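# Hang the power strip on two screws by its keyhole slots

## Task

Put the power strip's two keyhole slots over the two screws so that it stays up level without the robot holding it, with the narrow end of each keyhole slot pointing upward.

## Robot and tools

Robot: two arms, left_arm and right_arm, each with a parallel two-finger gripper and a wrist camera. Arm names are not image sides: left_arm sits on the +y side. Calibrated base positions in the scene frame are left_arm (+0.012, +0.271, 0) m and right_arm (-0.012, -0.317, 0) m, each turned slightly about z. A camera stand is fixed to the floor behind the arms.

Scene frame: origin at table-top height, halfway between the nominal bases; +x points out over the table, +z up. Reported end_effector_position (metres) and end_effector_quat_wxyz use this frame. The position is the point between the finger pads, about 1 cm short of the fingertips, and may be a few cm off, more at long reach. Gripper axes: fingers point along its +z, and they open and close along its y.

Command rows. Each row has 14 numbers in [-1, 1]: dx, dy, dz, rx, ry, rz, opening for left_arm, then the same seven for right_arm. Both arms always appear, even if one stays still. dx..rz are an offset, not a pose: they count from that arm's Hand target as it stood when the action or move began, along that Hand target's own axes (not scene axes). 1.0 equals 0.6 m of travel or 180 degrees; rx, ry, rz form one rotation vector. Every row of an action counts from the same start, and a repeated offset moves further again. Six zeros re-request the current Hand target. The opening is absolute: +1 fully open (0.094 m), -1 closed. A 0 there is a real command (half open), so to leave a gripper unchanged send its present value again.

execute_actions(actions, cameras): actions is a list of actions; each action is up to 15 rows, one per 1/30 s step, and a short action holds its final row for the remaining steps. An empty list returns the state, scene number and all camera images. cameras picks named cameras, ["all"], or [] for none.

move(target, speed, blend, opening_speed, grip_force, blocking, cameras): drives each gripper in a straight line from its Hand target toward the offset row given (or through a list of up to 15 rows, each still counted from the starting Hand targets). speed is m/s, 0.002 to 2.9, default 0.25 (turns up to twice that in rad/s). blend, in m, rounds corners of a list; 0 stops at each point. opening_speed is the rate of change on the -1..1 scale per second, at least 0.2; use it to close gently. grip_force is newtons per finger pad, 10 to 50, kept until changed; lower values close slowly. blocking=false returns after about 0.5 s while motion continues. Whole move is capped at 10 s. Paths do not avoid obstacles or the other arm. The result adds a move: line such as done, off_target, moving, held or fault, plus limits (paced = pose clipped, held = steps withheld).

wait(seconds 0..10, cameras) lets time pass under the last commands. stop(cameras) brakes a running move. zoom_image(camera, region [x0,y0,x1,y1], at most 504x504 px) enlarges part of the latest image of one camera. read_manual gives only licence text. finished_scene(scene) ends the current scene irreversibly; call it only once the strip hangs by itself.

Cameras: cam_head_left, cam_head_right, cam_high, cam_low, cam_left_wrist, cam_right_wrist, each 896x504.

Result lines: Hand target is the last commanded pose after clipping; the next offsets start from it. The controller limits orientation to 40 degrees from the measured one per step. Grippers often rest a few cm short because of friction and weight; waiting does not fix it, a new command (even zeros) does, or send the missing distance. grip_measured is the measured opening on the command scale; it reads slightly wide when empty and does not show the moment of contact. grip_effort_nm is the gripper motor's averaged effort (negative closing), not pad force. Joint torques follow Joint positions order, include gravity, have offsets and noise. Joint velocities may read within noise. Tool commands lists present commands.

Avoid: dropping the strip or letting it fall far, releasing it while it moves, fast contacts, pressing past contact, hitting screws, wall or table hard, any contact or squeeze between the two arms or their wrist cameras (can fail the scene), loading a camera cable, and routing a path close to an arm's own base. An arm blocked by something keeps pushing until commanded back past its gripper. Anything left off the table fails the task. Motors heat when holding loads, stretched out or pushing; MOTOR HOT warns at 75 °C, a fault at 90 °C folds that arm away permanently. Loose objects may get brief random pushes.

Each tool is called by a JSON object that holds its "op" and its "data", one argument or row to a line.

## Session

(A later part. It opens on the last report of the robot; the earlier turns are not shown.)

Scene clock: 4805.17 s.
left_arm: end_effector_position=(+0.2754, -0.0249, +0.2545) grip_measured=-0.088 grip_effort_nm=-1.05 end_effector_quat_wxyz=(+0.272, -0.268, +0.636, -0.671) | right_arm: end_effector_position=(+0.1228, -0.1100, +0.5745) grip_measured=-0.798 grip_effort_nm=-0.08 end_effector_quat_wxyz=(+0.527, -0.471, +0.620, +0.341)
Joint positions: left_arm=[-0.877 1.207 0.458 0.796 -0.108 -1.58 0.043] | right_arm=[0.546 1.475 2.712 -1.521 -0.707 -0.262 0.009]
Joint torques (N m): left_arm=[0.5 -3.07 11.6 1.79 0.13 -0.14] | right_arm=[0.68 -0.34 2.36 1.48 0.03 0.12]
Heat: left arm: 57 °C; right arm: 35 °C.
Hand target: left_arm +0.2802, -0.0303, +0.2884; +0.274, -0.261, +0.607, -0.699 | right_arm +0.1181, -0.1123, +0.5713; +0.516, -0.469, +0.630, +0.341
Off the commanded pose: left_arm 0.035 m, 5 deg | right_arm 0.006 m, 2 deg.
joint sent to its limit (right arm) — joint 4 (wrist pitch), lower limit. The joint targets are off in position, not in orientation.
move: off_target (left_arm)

{"op": "move", "data": {
  "target": [
    [-0.004,0.035,-0.034,0,0,0,-0.16,0,0,0,0,0,0,-0.8],
    [-0.0025,0.0,-0.0253,0,0,0,-0.16,0,0,0,0,0,0,-0.8],
    [-0.0025,0.0,0,0,0,0,-0.16,0,0,0,0,0,0,-0.8]
  ],
  "speed": 0.06
}}

{"op": "move", "data": {
  "target": [
    [0,0.035,-0.034,0,0,0,-0.16,0,0,0,0,0,0,-0.8],
    [0,-0.0015,-0.0253,0,0,0,-0.16,0,0,0,0,0,0,-0.8],
    [0,-0.0015,0,0,0,0,-0.16,0,0,0,0,0,0,-0.8]
  ],
  "speed": 0.06
}}

{"op": "move", "data": {
  "target": [
    [0,0.035,-0.034,0,0,0,-0.16,0,0,0,0,0,0,-0.8],
    [0,-0.0015,-0.0253,0,0,0,-0.16,0,0,0,0,0,0,-0.8],
    [0,-0.0015,0,0,0,0,-0.16,0,0,0,0,0,0,-0.8]
  ],
  "speed": 0.06
}}

Scene clock: 4813.40 s.
left_arm: end_effector_position=(+0.2766, -0.0229, +0.2556) grip_measured=-0.088 grip_effort_nm=-1.05 end_effector_quat_wxyz=(+0.274, -0.268, +0.636, -0.670) | right_arm: end_effector_position=(+0.1228, -0.1100, +0.5745) grip_measured=-0.798 grip_effort_nm=-0.09 end_effector_quat_wxyz=(+0.527, -0.471, +0.620, +0.341)
Joint positions: left_arm=[-0.87 1.201 0.458 0.791 -0.103 -1.577 0.043] | right_arm=[0.546 1.475 2.712 -1.521 -0.707 -0.262 0.009]
Joint torques (N m): left_arm=[0.5 -2.77 11.55 1.85 0.16 -0.17] | right_arm=[0.62 -0.24 2.37 1.48 0.01 0.1]
Heat: left arm: 58 °C; right arm: 35 °C.
Hand target: left_arm +0.2812, -0.0293, +0.2884; +0.274, -0.261, +0.607, -0.699 | right_arm +0.1181, -0.1123, +0.5713; +0.516, -0.469, +0.630, +0.341
Off the commanded pose: left_arm 0.034 m, 5 deg | right_arm 0.006 m, 2 deg.
joint sent to its limit (right arm) — joint 4 (wrist pitch), lower limit. The joint targets are off in position, not in orientation.
move: off_target (left_arm)

Scene clock: 4815.83 s.
left_arm: end_effector_position=(+0.2771, -0.0227, +0.2563) grip_measured=-0.088 grip_effort_nm=-1.05 end_effector_quat_wxyz=(+0.274, -0.268, +0.636, -0.670) | right_arm: end_effector_position=(+0.1228, -0.1100, +0.5745) grip_measured=-0.798 grip_effort_nm=-0.08 end_effector_quat_wxyz=(+0.527, -0.471, +0.620, +0.341)
Joint positions: left_arm=[-0.868 1.199 0.462 0.786 -0.102 -1.577 0.043] | right_arm=[0.546 1.475 2.712 -1.521 -0.707 -0.262 0.009]
Joint velocities: left_arm=[0.007 -0.007 0.017 -0.183 -0.037 -0.037 -0.001] | right_arm=[within noise]
Joint torques (N m): left_arm=[0.53 -2.78 11.44 1.84 0.13 -0.15] | right_arm=[0.61 -0.2 2.33 1.46 0.03 0.11]
Heat: left arm: 58 °C; right arm: 35 °C.
Hand target: left_arm +0.2812, -0.0292, +0.2893; +0.274, -0.261, +0.607, -0.699 | right_arm +0.1181, -0.1123, +0.5713; +0.516, -0.469, +0.630, +0.341
Off the commanded pose: left_arm 0.034 m, 5 deg | right_arm 0.006 m, 2 deg.
joint sent to its limit (right arm) — joint 4 (wrist pitch), lower limit. The joint targets are off in position, not in orientation.
move: off_target (left_arm)

Scene clock: 4818.27 s.
left_arm: end_effector_position=(+0.2770, -0.0227, +0.2575) grip_measured=-0.088 grip_effort_nm=-1.05 end_effector_quat_wxyz=(+0.274, -0.268, +0.635, -0.670) | right_arm: end_effector_position=(+0.1228, -0.1100, +0.5745) grip_measured=-0.798 grip_effort_nm=-0.09 end_effector_quat_wxyz=(+0.527, -0.471, +0.620, +0.341)
Joint positions: left_arm=[-0.868 1.196 0.465 0.78 -0.102 -1.577 0.043] | right_arm=[0.546 1.475 2.712 -1.521 -0.707 -0.262 0.009]
Joint torques (N m): left_arm=[0.53 -2.73 11.64 1.84 0.14 -0.16] | right_arm=[0.65 -0.32 2.32 1.45 0.01 0.1]
Heat: left arm: 58 °C; right arm: 35 °C.
Hand target: left_arm +0.2811, -0.0291, +0.2902; +0.274, -0.261, +0.607, -0.699 | right_arm +0.1181, -0.1123, +0.5713; +0.516, -0.469, +0.630, +0.341
Off the commanded pose: left_arm 0.034 m, 5 deg | right_arm 0.006 m, 2 deg.
joint sent to its limit (right arm) — joint 4 (wrist pitch), lower limit. The joint targets are off in position, not in orientation.
move: off_target (left_arm)

{"op": "move", "data": {
  "target": [
    [-0.003,0.04,-0.034,0,0,0,-0.16,0,0,0,0,0,0,-0.8],
    [-0.003,0.006,-0.0253,0,0,0,-0.16,0,0,0,0,0,0,-0.8],
    [-0.003,0.006,0,0,0,0,-0.16,0,0,0,0,0,0,-0.8]
  ],
  "speed": 0.06
}}

{"op": "move", "data": {
  "target": [
    [0.0012,0,-0.0253,0,0,0,-0.16,0,0,0,0,0,0,-0.8],
    [0.0012,0,0,0,0,0,-0.16,0,0,0,0,0,0,-0.8],
    [0.0024,0,-0.0253,0,0,0,-0.16,0,0,0,0,0,0,-0.8],
    [0.0024,0,0,0,0,0,-0.16,0,0,0,0,0,0,-0.8],
    [0.0036,0,-0.0253,0,0,0,-0.16,0,0,0,0,0,0,-0.8],
    [0.0036,0,0,0,0,0,-0.16,0,0,0,0,0,0,-0.8],
    [0.0048,0,-0.0253,0,0,0,-0.16,0,0,0,0,0,0,-0.8],
    [0.0048,0,0,0,0,0,-0.16,0,0,0,0,0,0,-0.8]
  ],
  "speed": 0.06
}}

Scene clock: 4840.20 s.
left_arm: end_effector_position=(+0.2792, -0.0211, +0.2530) grip_measured=-0.088 grip_effort_nm=-1.05 end_effector_quat_wxyz=(+0.275, -0.270, +0.636, -0.668) | right_arm: end_effector_position=(+0.1228, -0.1100, +0.5745) grip_measured=-0.798 grip_effort_nm=-0.08 end_effector_quat_wxyz=(+0.527, -0.471, +0.620, +0.341)
Joint positions: left_arm=[-0.859 1.207 0.455 0.796 -0.097 -1.578 0.043] | right_arm=[0.546 1.475 2.712 -1.521 -0.707 -0.262 0.009]
Joint torques (N m): left_arm=[0.46 -2.86 11.44 1.93 0.18 -0.18] | right_arm=[0.61 -0.38 2.39 1.45 0.02 0.11]
Heat: left arm: 59 °C; right arm: 35 °C.
Hand target: left_arm +0.2826, -0.0282, +0.2866; +0.274, -0.261, +0.607, -0.699 | right_arm +0.1181, -0.1123, +0.5713; +0.516, -0.469, +0.630, +0.341
Off the commanded pose: left_arm 0.035 m, 5 deg | right_arm 0.006 m, 2 deg.
joint sent to its limit (right arm) — joint 4 (wrist pitch), lower limit. The joint targets are off in position, not in orientation.
move: off_target (left_arm)

Scene clock: 4845.20 s.
left_arm: end_effector_position=(+0.2794, -0.0213, +0.2520) grip_measured=-0.088 grip_effort_nm=-1.05 end_effector_quat_wxyz=(+0.273, -0.272, +0.637, -0.668) | right_arm: end_effector_position=(+0.1228, -0.1100, +0.5745) grip_measured=-0.798 grip_effort_nm=-0.08 end_effector_quat_wxyz=(+0.527, -0.471, +0.620, +0.341)
Joint positions: left_arm=[-0.859 1.208 0.455 0.794 -0.097 -1.582 0.043] | right_arm=[0.546 1.475 2.712 -1.521 -0.707 -0.262 0.009]
Joint torques (N m): left_arm=[-0.42 -2.93 11.36 1.91 0.03 -0.1] | right_arm=[0.64 -0.35 2.22 1.49 0.02 0.09]
Heat: left arm: 58 °C; right arm: 35 °C.
Hand target: left_arm +0.2806, -0.0303, +0.2867; +0.274, -0.261, +0.607, -0.699 | right_arm +0.1181, -0.1123, +0.5713; +0.516, -0.469, +0.630, +0.341
Off the commanded pose: left_arm 0.036 m, 5 deg | right_arm 0.006 m, 2 deg.
joint sent to its limit (right arm) — joint 4 (wrist pitch), lower limit. The joint targets are off in position, not in orientation.
move: off_target (left_arm)

{"op": "move", "data": {
  "target": [
    [0.0012,0,-0.0253,0,0,0,-0.16,0,0,0,0,0,0,-0.8],
    [0.0012,0,0,0,0,0,-0.16,0,0,0,0,0,0,-0.8],
    [0.0024,0,-0.0253,0,0,0,-0.16,0,0,0,0,0,0,-0.8],
    [0.0024,0,0,0,0,0,-0.16,0,0,0,0,0,0,-0.8],
    [0.0036,0,-0.0253,0,0,0,-0.16,0,0,0,0,0,0,-0.8],
    [0.0036,0,0,0,0,0,-0.16,0,0,0,0,0,0,-0.8],
    [0.0048,0,-0.0253,0,0,0,-0.16,0,0,0,0,0,0,-0.8],
    [0.0048,0,0,0,0,0,-0.16,0,0,0,0,0,0,-0.8]
  ],
  "speed": 0.06
}}

{"op": "move", "data": {
  "target": [
    [0.0012,0,-0.0253,0,0,0,-0.16,0,0,0,0,0,0,-0.8],
    [0.0012,0,0,0,0,0,-0.16,0,0,0,0,0,0,-0.8],
    [0.0024,0,-0.0253,0,0,0,-0.16,0,0,0,0,0,0,-0.8],
    [0.0024,0,0,0,0,0,-0.16,0,0,0,0,0,0,-0.8],
    [0.0036,0,-0.0253,0,0,0,-0.16,0,0,0,0,0,0,-0.8],
    [0.0036,0,0,0,0,0,-0.16,0,0,0,0,0,0,-0.8],
    [0.0048,0,-0.0253,0,0,0,-0.16,0,0,0,0,0,0,-0.8],
    [0.0048,0,0,0,0,0,-0.16,0,0,0,0,0,0,-0.8]
  ],
  "speed": 0.06
}}

Scene clock: 4858.03 s.
left_arm: end_effector_position=(+0.2760, -0.0242, +0.2533) grip_measured=-0.088 grip_effort_nm=-1.05 end_effector_quat_wxyz=(+0.271, -0.270, +0.637, -0.670) | right_arm: end_effector_position=(+0.1228, -0.1100, +0.5745) grip_measured=-0.798 grip_effort_nm=-0.08 end_effector_quat_wxyz=(+0.527, -0.471, +0.620, +0.341)
Joint positions: left_arm=[-0.874 1.207 0.457 0.794 -0.106 -1.582 0.043] | right_arm=[0.546 1.475 2.712 -1.521 -0.707 -0.262 0.009]
Joint torques (N m): left_arm=[-0.39 -2.67 11.41 1.92 -0.01 -0.09] | right_arm=[0.8 -0.16 2.39 1.5 0.03 0.13]
Heat: left arm: 57 °C; right arm: 35 °C.
Hand target: left_arm +0.2785, -0.0323, +0.2868; +0.274, -0.261, +0.607, -0.699 | right_arm +0.1181, -0.1123, +0.5713; +0.516, -0.469, +0.630, +0.341
Off the commanded pose: left_arm 0.035 m, 5 deg | right_arm 0.006 m, 2 deg.
joint sent to its limit (right arm) — joint 4 (wrist pitch), lower limit. The joint targets are off in position, not in orientation.
move: off_target (left_arm)

Scene clock: 4862.73 s.
left_arm: end_effector_position=(+0.2735, -0.0254, +0.2560) grip_measured=-0.088 grip_effort_nm=-1.05 end_effector_quat_wxyz=(+0.272, -0.269, +0.635, -0.672) | right_arm: end_effector_position=(+0.1228, -0.1100, +0.5745) grip_measured=-0.798 grip_effort_nm=-0.08 end_effector_quat_wxyz=(+0.527, -0.471, +0.620, +0.341)
Joint positions: left_arm=[-0.886 1.201 0.458 0.793 -0.118 -1.581 0.043] | right_arm=[0.546 1.475 2.712 -1.521 -0.707 -0.262 0.009]
Joint torques (N m): left_arm=[-0.35 -2.09 11.44 1.93 -0.03 -0.08] | right_arm=[0.62 -0.28 2.32 1.53 0.02 0.12]
Heat: left arm: 58 °C; right arm: 35 °C.
Hand target: left_arm +0.2765, -0.0343, +0.2869; +0.274, -0.261, +0.607, -0.699 | right_arm +0.1181, -0.1123, +0.5713; +0.516, -0.469, +0.630, +0.341
Off the commanded pose: left_arm 0.032 m, 5 deg | right_arm 0.006 m, 2 deg.
joint sent to its limit (right arm) — joint 4 (wrist pitch), lower limit. The joint targets are off in position, not in orientation.
move: off_target (left_arm)

{"op": "move", "data": {
  "target": [
    [-0.005,0.0,-0.0253,0,0,0,-0.16,0,0,0,0,0,0,-0.8],
    [-0.005,0.0,0,0,0,0,-0.16,0,0,0,0,0,0,-0.8],
    [-0.0062,0.0,-0.0253,0,0,0,-0.16,0,0,0,0,0,0,-0.8],
    [-0.0062,0.0,0,0,0,0,-0.16,0,0,0,0,0,0,-0.8],
    [-0.0074,0.0,-0.0253,0,0,0,-0.16,0,0,0,0,0,0,-0.8],
    [-0.0074,0.0,0,0,0,0,-0.16,0,0,0,0,0,0,-0.8],
    [-0.0086,0.0,-0.0253,0,0,0,-0.16,0,0,0,0,0,0,-0.8],
    [-0.0086,0.0,0,0,0,0,-0.16,0,0,0,0,0,0,-0.8]
  ],
  "speed": 0.06
}}

{"op": "move", "data": {
  "target": [
    [-0.0012,0.0,-0.0253,0,0,0,-0.16,0,0,0,0,0,0,-0.8],
    [-0.0012,0.0,0,0,0,0,-0.16,0,0,0,0,0,0,-0.8],
    [-0.0024,0.0,-0.0253,0,0,0,-0.16,0,0,0,0,0,0,-0.8],
    [-0.0024,0.0,0,0,0,0,-0.16,0,0,0,0,0,0,-0.8],
    [-0.0036,0.0,-0.0253,0,0,0,-0.16,0,0,0,0,0,0,-0.8],
    [-0.0036,0.0,0,0,0,0,-0.16,0,0,0,0,0,0,-0.8],
    [-0.0048,0.0,-0.0253,0,0,0,-0.16,0,0,0,0,0,0,-0.8],
    [-0.0048,0.0,0,0,0,0,-0.16,0,0,0,0,0,0,-0.8]
  ],
  "speed": 0.06
}}

Scene clock: 4876.03 s.
left_arm: end_effector_position=(+0.2752, -0.0246, +0.2560) grip_measured=-0.088 grip_effort_nm=-1.05 end_effector_quat_wxyz=(+0.270, -0.268, +0.636, -0.671) | right_arm: end_effector_position=(+0.1228, -0.1100, +0.5745) grip_measured=-0.798 grip_effort_nm=-0.08 end_effector_quat_wxyz=(+0.527, -0.471, +0.620, +0.341)
Joint positions: left_arm=[-0.876 1.201 0.462 0.787 -0.105 -1.582 0.043] | right_arm=[0.546 1.475 2.712 -1.521 -0.707 -0.262 0.009]
Joint torques (N m): left_arm=[0.57 -2.21 11.1 2.01 0.09 -0.1] | right_arm=[0.68 -0.32 2.33 1.48 0.01 0.12]
Heat: left arm: 59 °C; right arm: 35 °C.
Hand target: left_arm +0.2801, -0.0307, +0.2867; +0.274, -0.261, +0.607, -0.699 | right_arm +0.1181, -0.1123, +0.5713; +0.516, -0.469, +0.630, +0.341
Off the commanded pose: left_arm 0.032 m, 5 deg | right_arm 0.006 m, 2 deg.
joint sent to its limit (right arm) — joint 4 (wrist pitch), lower limit. The joint targets are off in position, not in orientation.
move: off_target (left_arm)

Scene clock: 4880.60 s.
left_arm: end_effector_position=(+0.2764, -0.0256, +0.2527) grip_measured=-0.088 grip_effort_nm=-1.05 end_effector_quat_wxyz=(+0.268, -0.267, +0.640, -0.669) | right_arm: end_effector_position=(+0.1228, -0.1100, +0.5745) grip_measured=-0.798 grip_effort_nm=-0.08 end_effector_quat_wxyz=(+0.527, -0.471, +0.620, +0.341)
Joint positions: left_arm=[-0.87 1.21 0.463 0.784 -0.093 -1.582 0.043] | right_arm=[0.546 1.475 2.712 -1.521 -0.707 -0.262 0.009]
Joint torques (N m): left_arm=[0.62 -3 10.85 2.03 0.09 -0.11] | right_arm=[0.73 -0.27 2.32 1.45 0.03 0.08]
Heat: left arm: 58 °C; right arm: 35 °C.
Hand target: left_arm +0.2822, -0.0287, +0.2866; +0.274, -0.261, +0.607, -0.699 | right_arm +0.1181, -0.1123, +0.5713; +0.516, -0.469, +0.630, +0.341
Off the commanded pose: left_arm 0.035 m, 5 deg | right_arm 0.006 m, 2 deg.
joint sent to its limit (right arm) — joint 4 (wrist pitch), lower limit. The joint targets are off in position, not in orientation.
move: off_target (left_arm)

{"op": "execute_actions", "data": {
  "actions": [],
  "cameras": ["cam_right_wrist"]
}}

{"op": "zoom_image", "data": {
  "camera": "cam_right_wrist",
  "region": [540, 280, 680, 504]
}}

{"op": "zoom_image", "data": {
  "camera": "cam_right_wrist",
  "region": [610, 310, 660, 370]
}}

{"op": "zoom_image", "data": {
  "camera": "cam_right_wrist",
  "region": [550, 435, 600, 495]
}}

Scene clock: 4886.37 s.
left_arm: end_effector_position=(+0.2764, -0.0256, +0.2527) grip_measured=-0.088 grip_effort_nm=-1.05 end_effector_quat_wxyz=(+0.268, -0.267, +0.640, -0.669) | right_arm: end_effector_position=(+0.1228, -0.1100, +0.5745) grip_measured=-0.798 grip_effort_nm=-0.08 end_effector_quat_wxyz=(+0.527, -0.471, +0.620, +0.341)
Joint positions: left_arm=[-0.87 1.21 0.463 0.784 -0.093 -1.582 0.043] | right_arm=[0.546 1.475 2.712 -1.521 -0.707 -0.262 0.009]
Joint velocities: within noise
Joint torques (N m): left_arm=[0.64 -3 10.85 2.03 0.09 -0.1] | right_arm=[0.57 -0.35 2.33 1.51 0.01 0.11]
Heat: left arm: 58 °C; right arm: 35 °C.
Hand target: left_arm +0.2822, -0.0287, +0.2866; +0.274, -0.261, +0.607, -0.699 | right_arm +0.1181, -0.1123, +0.5713; +0.516, -0.469, +0.630, +0.341
Tool commands: left_gripper/opening=-0.16 right_gripper/opening=-0.8
Off the commanded pose: left_arm 0.035 m, 5 deg | right_arm 0.006 m, 2 deg.
Images, in order (width x height): cam_right_wrist 896x504.

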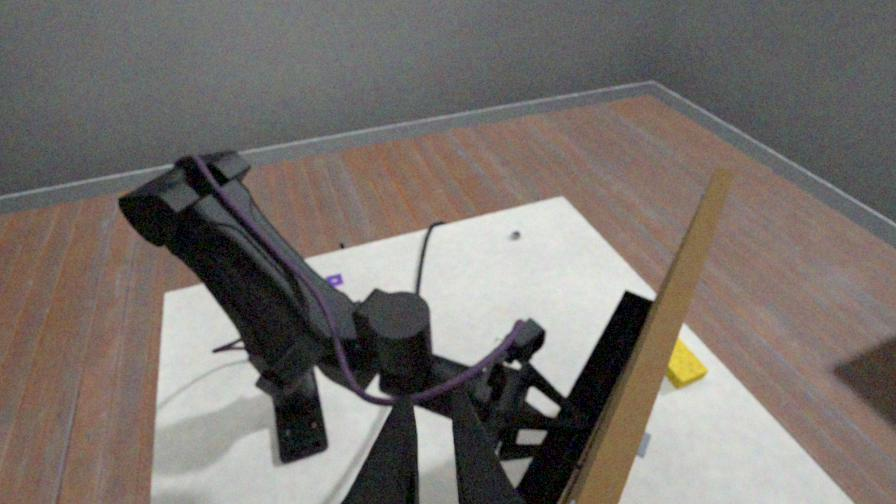

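Scaled by 2.250.

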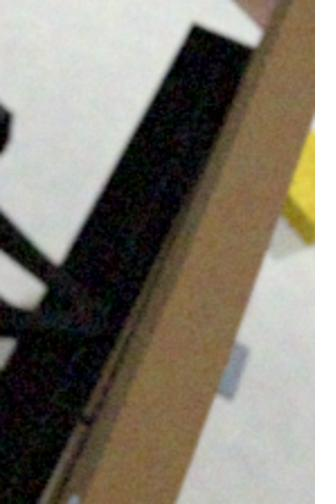

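Scaled by 8.400.

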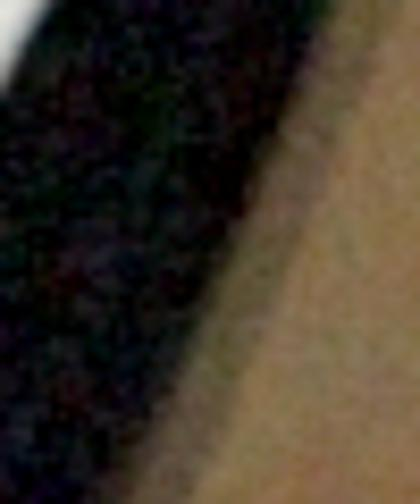

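Scaled by 8.400.

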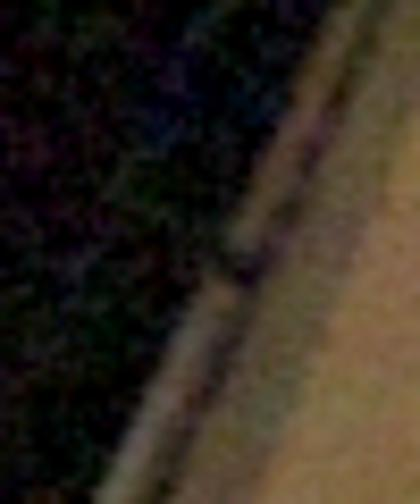

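{"op": "move", "data": {
  "target": [
    [0.004,0,-0.02,0,0,0,-0.16,0,0,0,0,0,0,-0.8],
    [0.004,-0.0015,-0.02,0,0,-0.001,-0.16,0,0,0,0,0,0,-0.8],
    [0.004,-0.0015,0,0,0,-0.001,-0.16,0,0,0,0,0,0,-0.8]
  ],
  "speed": 0.05
}}

{"op": "move", "data": {
  "target": [
    [0.0,0,-0.02,0,0,0,-0.16,0,0,0,0,0,0,-0.8],
    [0.0,-0.0015,-0.02,0,0,-0.001,-0.16,0,0,0,0,0,0,-0.8],
    [0.0,-0.0015,0,0,0,-0.001,-0.16,0,0,0,0,0,0,-0.8]
  ],
  "speed": 0.05,
  "cameras": ["cam_right_wrist"]
}}

{"op": "zoom_image", "data": {
  "camera": "cam_right_wrist",
  "region": [540, 280, 680, 504]
}}

Scene clock: 4899.63 s.
left_arm: end_effector_position=(+0.2763, -0.0254, +0.2532) grip_measured=-0.088 grip_effort_nm=-1.05 end_effector_quat_wxyz=(+0.268, -0.267, +0.640, -0.669) | right_arm: end_effector_position=(+0.1228, -0.1100, +0.5745) grip_measured=-0.798 grip_effort_nm=-0.09 end_effector_quat_wxyz=(+0.527, -0.471, +0.620, +0.341)
Joint positions: left_arm=[-0.87 1.208 0.463 0.784 -0.093 -1.582 0.043] | right_arm=[0.546 1.475 2.712 -1.521 -0.707 -0.262 0.009]
Joint torques (N m): left_arm=[-0.16 -3.06 11.14 1.99 -0.01 -0.14] | right_arm=[0.55 -0.34 2.37 1.45 0.03 0.11]
Heat: left arm: 57 °C; right arm: 35 °C.
Hand target: left_arm +0.2804, -0.0302, +0.2875; +0.273, -0.262, +0.606, -0.699 | right_arm +0.1181, -0.1123, +0.5713; +0.516, -0.469, +0.630, +0.341
Off the commanded pose: left_arm 0.035 m, 5 deg | right_arm 0.006 m, 2 deg.
joint sent to its limit (right arm) — joint 4 (wrist pitch), lower limit. The joint targets are off in position, not in orientation.
move: off_target (left_arm)

Scene clock: 4901.37 s.
left_arm: end_effector_position=(+0.2766, -0.0248, +0.2538) grip_measured=-0.088 grip_effort_nm=-1.05 end_effector_quat_wxyz=(+0.268, -0.268, +0.639, -0.670) | right_arm: end_effector_position=(+0.1228, -0.1100, +0.5745) grip_measured=-0.798 grip_effort_nm=-0.08 end_effector_quat_wxyz=(+0.527, -0.471, +0.620, +0.341)
Joint positions: left_arm=[-0.868 1.207 0.463 0.784 -0.093 -1.583 0.043] | right_arm=[0.546 1.475 2.712 -1.521 -0.707 -0.262 0.009]
Joint torques (N m): left_arm=[-0.18 -3.12 11.26 1.93 -0.01 -0.16] | right_arm=[0.66 -0.21 2.26 1.46 0.02 0.1]
Heat: left arm: 57 °C; right arm: 35 °C.
Hand target: left_arm +0.2804, -0.0301, +0.2884; +0.272, -0.263, +0.606, -0.700 | right_arm +0.1181, -0.1123, +0.5713; +0.516, -0.469, +0.630, +0.341
Off the commanded pose: left_arm 0.035 m, 5 deg | right_arm 0.006 m, 2 deg.
joint sent to its limit (right arm) — joint 4 (wrist pitch), lower limit. The joint targets are off in position, not in orientation.
move: off_target (left_arm)
Images, in order (width x height): cam_right_wrist 896x504.

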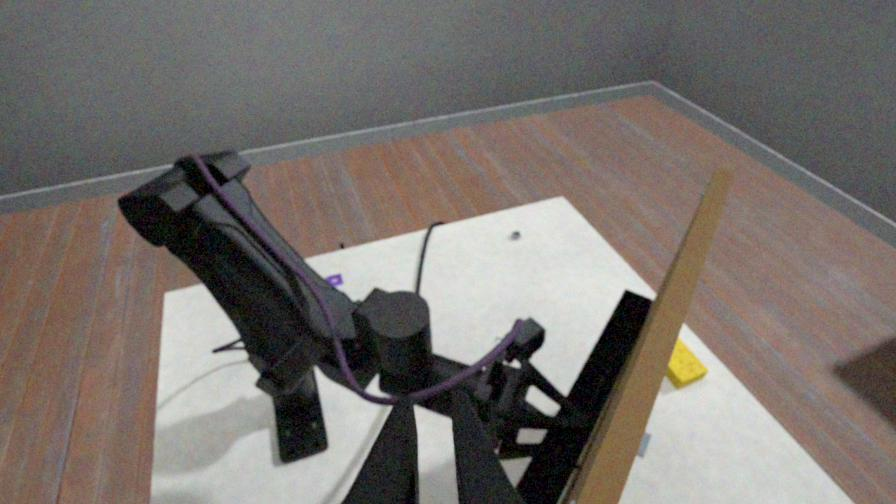

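Scaled by 2.250.

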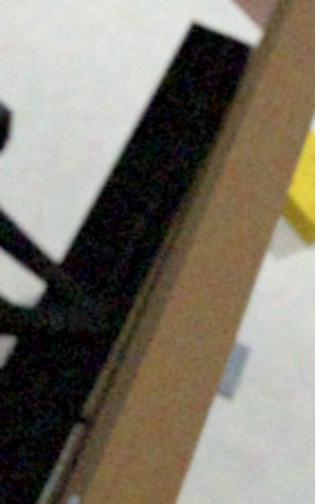

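{"op": "move", "data": {
  "target": [
    [0.0,0,-0.018,0,0,0,-0.16,0,0,0,0,0,0,-0.8],
    [0.0,-0.0015,-0.018,0,0,-0.001,-0.16,0,0,0,0,0,0,-0.8],
    [0.0,-0.0015,0,0,0,-0.001,-0.16,0,0,0,0,0,0,-0.8],
    [0.0,-0.003,-0.018,0,0,-0.002,-0.16,0,0,0,0,0,0,-0.8],
    [0.0,-0.003,0,0,0,-0.002,-0.16,0,0,0,0,0,0,-0.8]
  ],
  "speed": 0.05
}}

{"op": "move", "data": {
  "target": [
    [0.0,0,-0.018,0,0,0,-0.16,0,0,0,0,0,0,-0.8],
    [0.0,-0.0015,-0.018,0,0,-0.001,-0.16,0,0,0,0,0,0,-0.8],
    [0.0,-0.0015,0,0,0,-0.001,-0.16,0,0,0,0,0,0,-0.8],
    [0.0,-0.003,-0.018,0,0,-0.002,-0.16,0,0,0,0,0,0,-0.8],
    [0.0,-0.003,0,0,0,-0.002,-0.16,0,0,0,0,0,0,-0.8]
  ],
  "speed": 0.05,
  "cameras": ["cam_right_wrist"]
}}

{"op": "zoom_image", "data": {
  "camera": "cam_right_wrist",
  "region": [540, 280, 680, 504]
}}

Scene clock: 4914.60 s.
left_arm: end_effector_position=(+0.2761, -0.0242, +0.2560) grip_measured=-0.088 grip_effort_nm=-1.05 end_effector_quat_wxyz=(+0.267, -0.269, +0.636, -0.672) | right_arm: end_effector_position=(+0.1228, -0.1100, +0.5745) grip_measured=-0.798 grip_effort_nm=-0.09 end_effector_quat_wxyz=(+0.527, -0.471, +0.620, +0.341)
Joint positions: left_arm=[-0.868 1.201 0.463 0.784 -0.093 -1.589 0.043] | right_arm=[0.546 1.475 2.712 -1.521 -0.707 -0.262 0.009]
Joint torques (N m): left_arm=[-0.13 -3.02 11.63 1.81 0 -0.18] | right_arm=[0.61 -0.24 2.28 1.47 0.02 0.13]
Heat: left arm: 57 °C; right arm: 35 °C.
Hand target: left_arm +0.2803, -0.0299, +0.2903; +0.270, -0.265, +0.605, -0.701 | right_arm +0.1181, -0.1123, +0.5713; +0.516, -0.469, +0.630, +0.341
Off the commanded pose: left_arm 0.035 m, 5 deg | right_arm 0.006 m, 2 deg.
joint sent to its limit (right arm) — joint 4 (wrist pitch), lower limit. The joint targets are off in position, not in orientation.
move: off_target (left_arm)

Scene clock: 4917.20 s.
left_arm: end_effector_position=(+0.2759, -0.0239, +0.2568) grip_measured=-0.088 grip_effort_nm=-1.05 end_effector_quat_wxyz=(+0.264, -0.271, +0.635, -0.673) | right_arm: end_effector_position=(+0.1228, -0.1100, +0.5745) grip_measured=-0.798 grip_effort_nm=-0.08 end_effector_quat_wxyz=(+0.527, -0.471, +0.620, +0.341)
Joint positions: left_arm=[-0.868 1.196 0.465 0.777 -0.093 -1.596 0.043] | right_arm=[0.546 1.475 2.712 -1.521 -0.707 -0.262 0.009]
Joint torques (N m): left_arm=[-0.2 -3.11 11.82 1.79 -0.02 -0.15] | right_arm=[0.7 -0.32 2.37 1.46 0.03 0.11]
Heat: left arm: 57 °C; right arm: 35 °C.
Hand target: left_arm +0.2802, -0.0297, +0.2920; +0.267, -0.267, +0.604, -0.702 | right_arm +0.1181, -0.1123, +0.5713; +0.516, -0.469, +0.630, +0.341
Off the commanded pose: left_arm 0.036 m, 5 deg | right_arm 0.006 m, 2 deg.
joint sent to its limit (right arm) — joint 4 (wrist pitch), lower limit. The joint targets are off in position, not in orientation.
move: off_target (left_arm)
Images, in order (width x height): cam_right_wrist 896x504.

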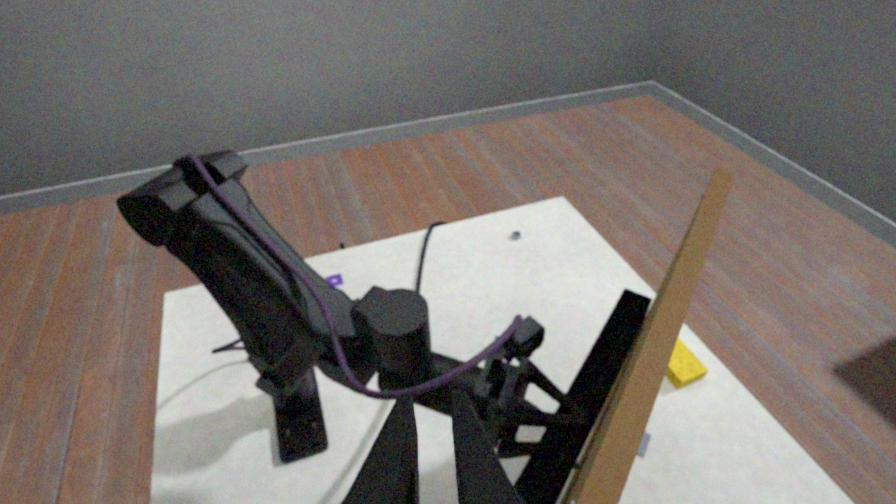

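Scaled by 2.250.

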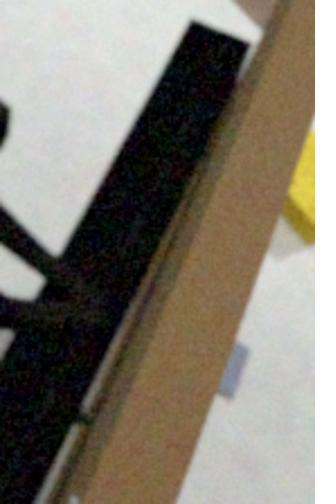

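{"op": "move", "data": {
  "target": [
    [0.0,0,-0.018,0,0,0,-0.16,0,0,0,0,0,0,-0.8],
    [0.0,0.02,-0.018,0,0,0.006,-0.16,0,0,0,0,0,0,-0.8],
    [0.0,0.008,-0.018,0,0,0.006,-0.16,0,0,0,0,0,0,-0.8],
    [0.0,0.008,0,0,0,0.006,-0.16,0,0,0,0,0,0,-0.8]
  ],
  "speed": 0.05,
  "cameras": ["cam_right_wrist"]
}}

{"op": "zoom_image", "data": {
  "camera": "cam_right_wrist",
  "region": [540, 280, 680, 504]
}}

Scene clock: 4925.53 s.
left_arm: end_effector_position=(+0.2760, -0.0241, +0.2557) grip_measured=-0.088 grip_effort_nm=-1.05 end_effector_quat_wxyz=(+0.264, -0.272, +0.636, -0.672) | right_arm: end_effector_position=(+0.1228, -0.1100, +0.5745) grip_measured=-0.798 grip_effort_nm=-0.08 end_effector_quat_wxyz=(+0.527, -0.471, +0.620, +0.341)
Joint positions: left_arm=[-0.868 1.197 0.465 0.775 -0.093 -1.596 0.043] | right_arm=[0.546 1.475 2.712 -1.521 -0.707 -0.262 0.009]
Joint torques (N m): left_arm=[-0.17 -2.17 10.86 2.06 -0.04 0.07] | right_arm=[0.68 -0.28 2.41 1.46 0 0.11]
Heat: left arm: 58 °C; right arm: 35 °C.
Hand target: left_arm +0.2804, -0.0303, +0.2872; +0.274, -0.261, +0.607, -0.699 | right_arm +0.1181, -0.1123, +0.5713; +0.516, -0.469, +0.630, +0.341
Off the commanded pose: left_arm 0.032 m, 5 deg | right_arm 0.006 m, 2 deg.
joint sent to its limit (right arm) — joint 4 (wrist pitch), lower limit. The joint targets are off in position, not in orientation.
move: off_target (left_arm)
Images, in order (width x height): cam_right_wrist 896x504.

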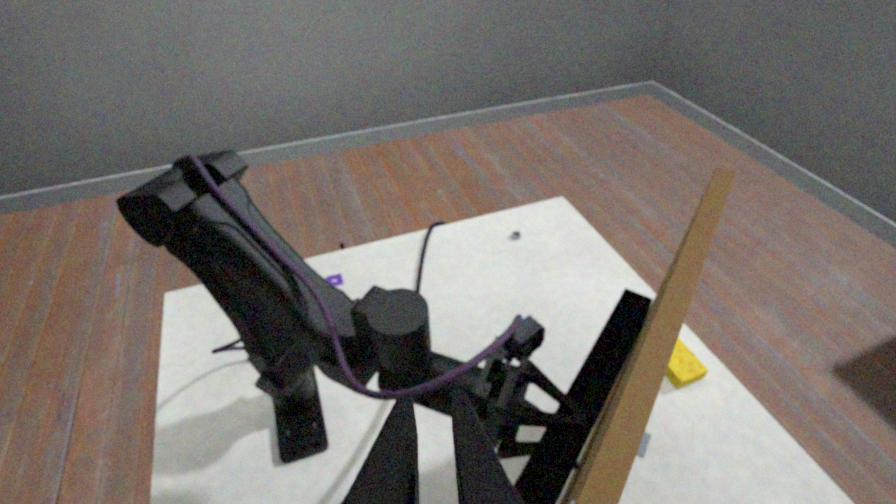

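Scaled by 2.250.

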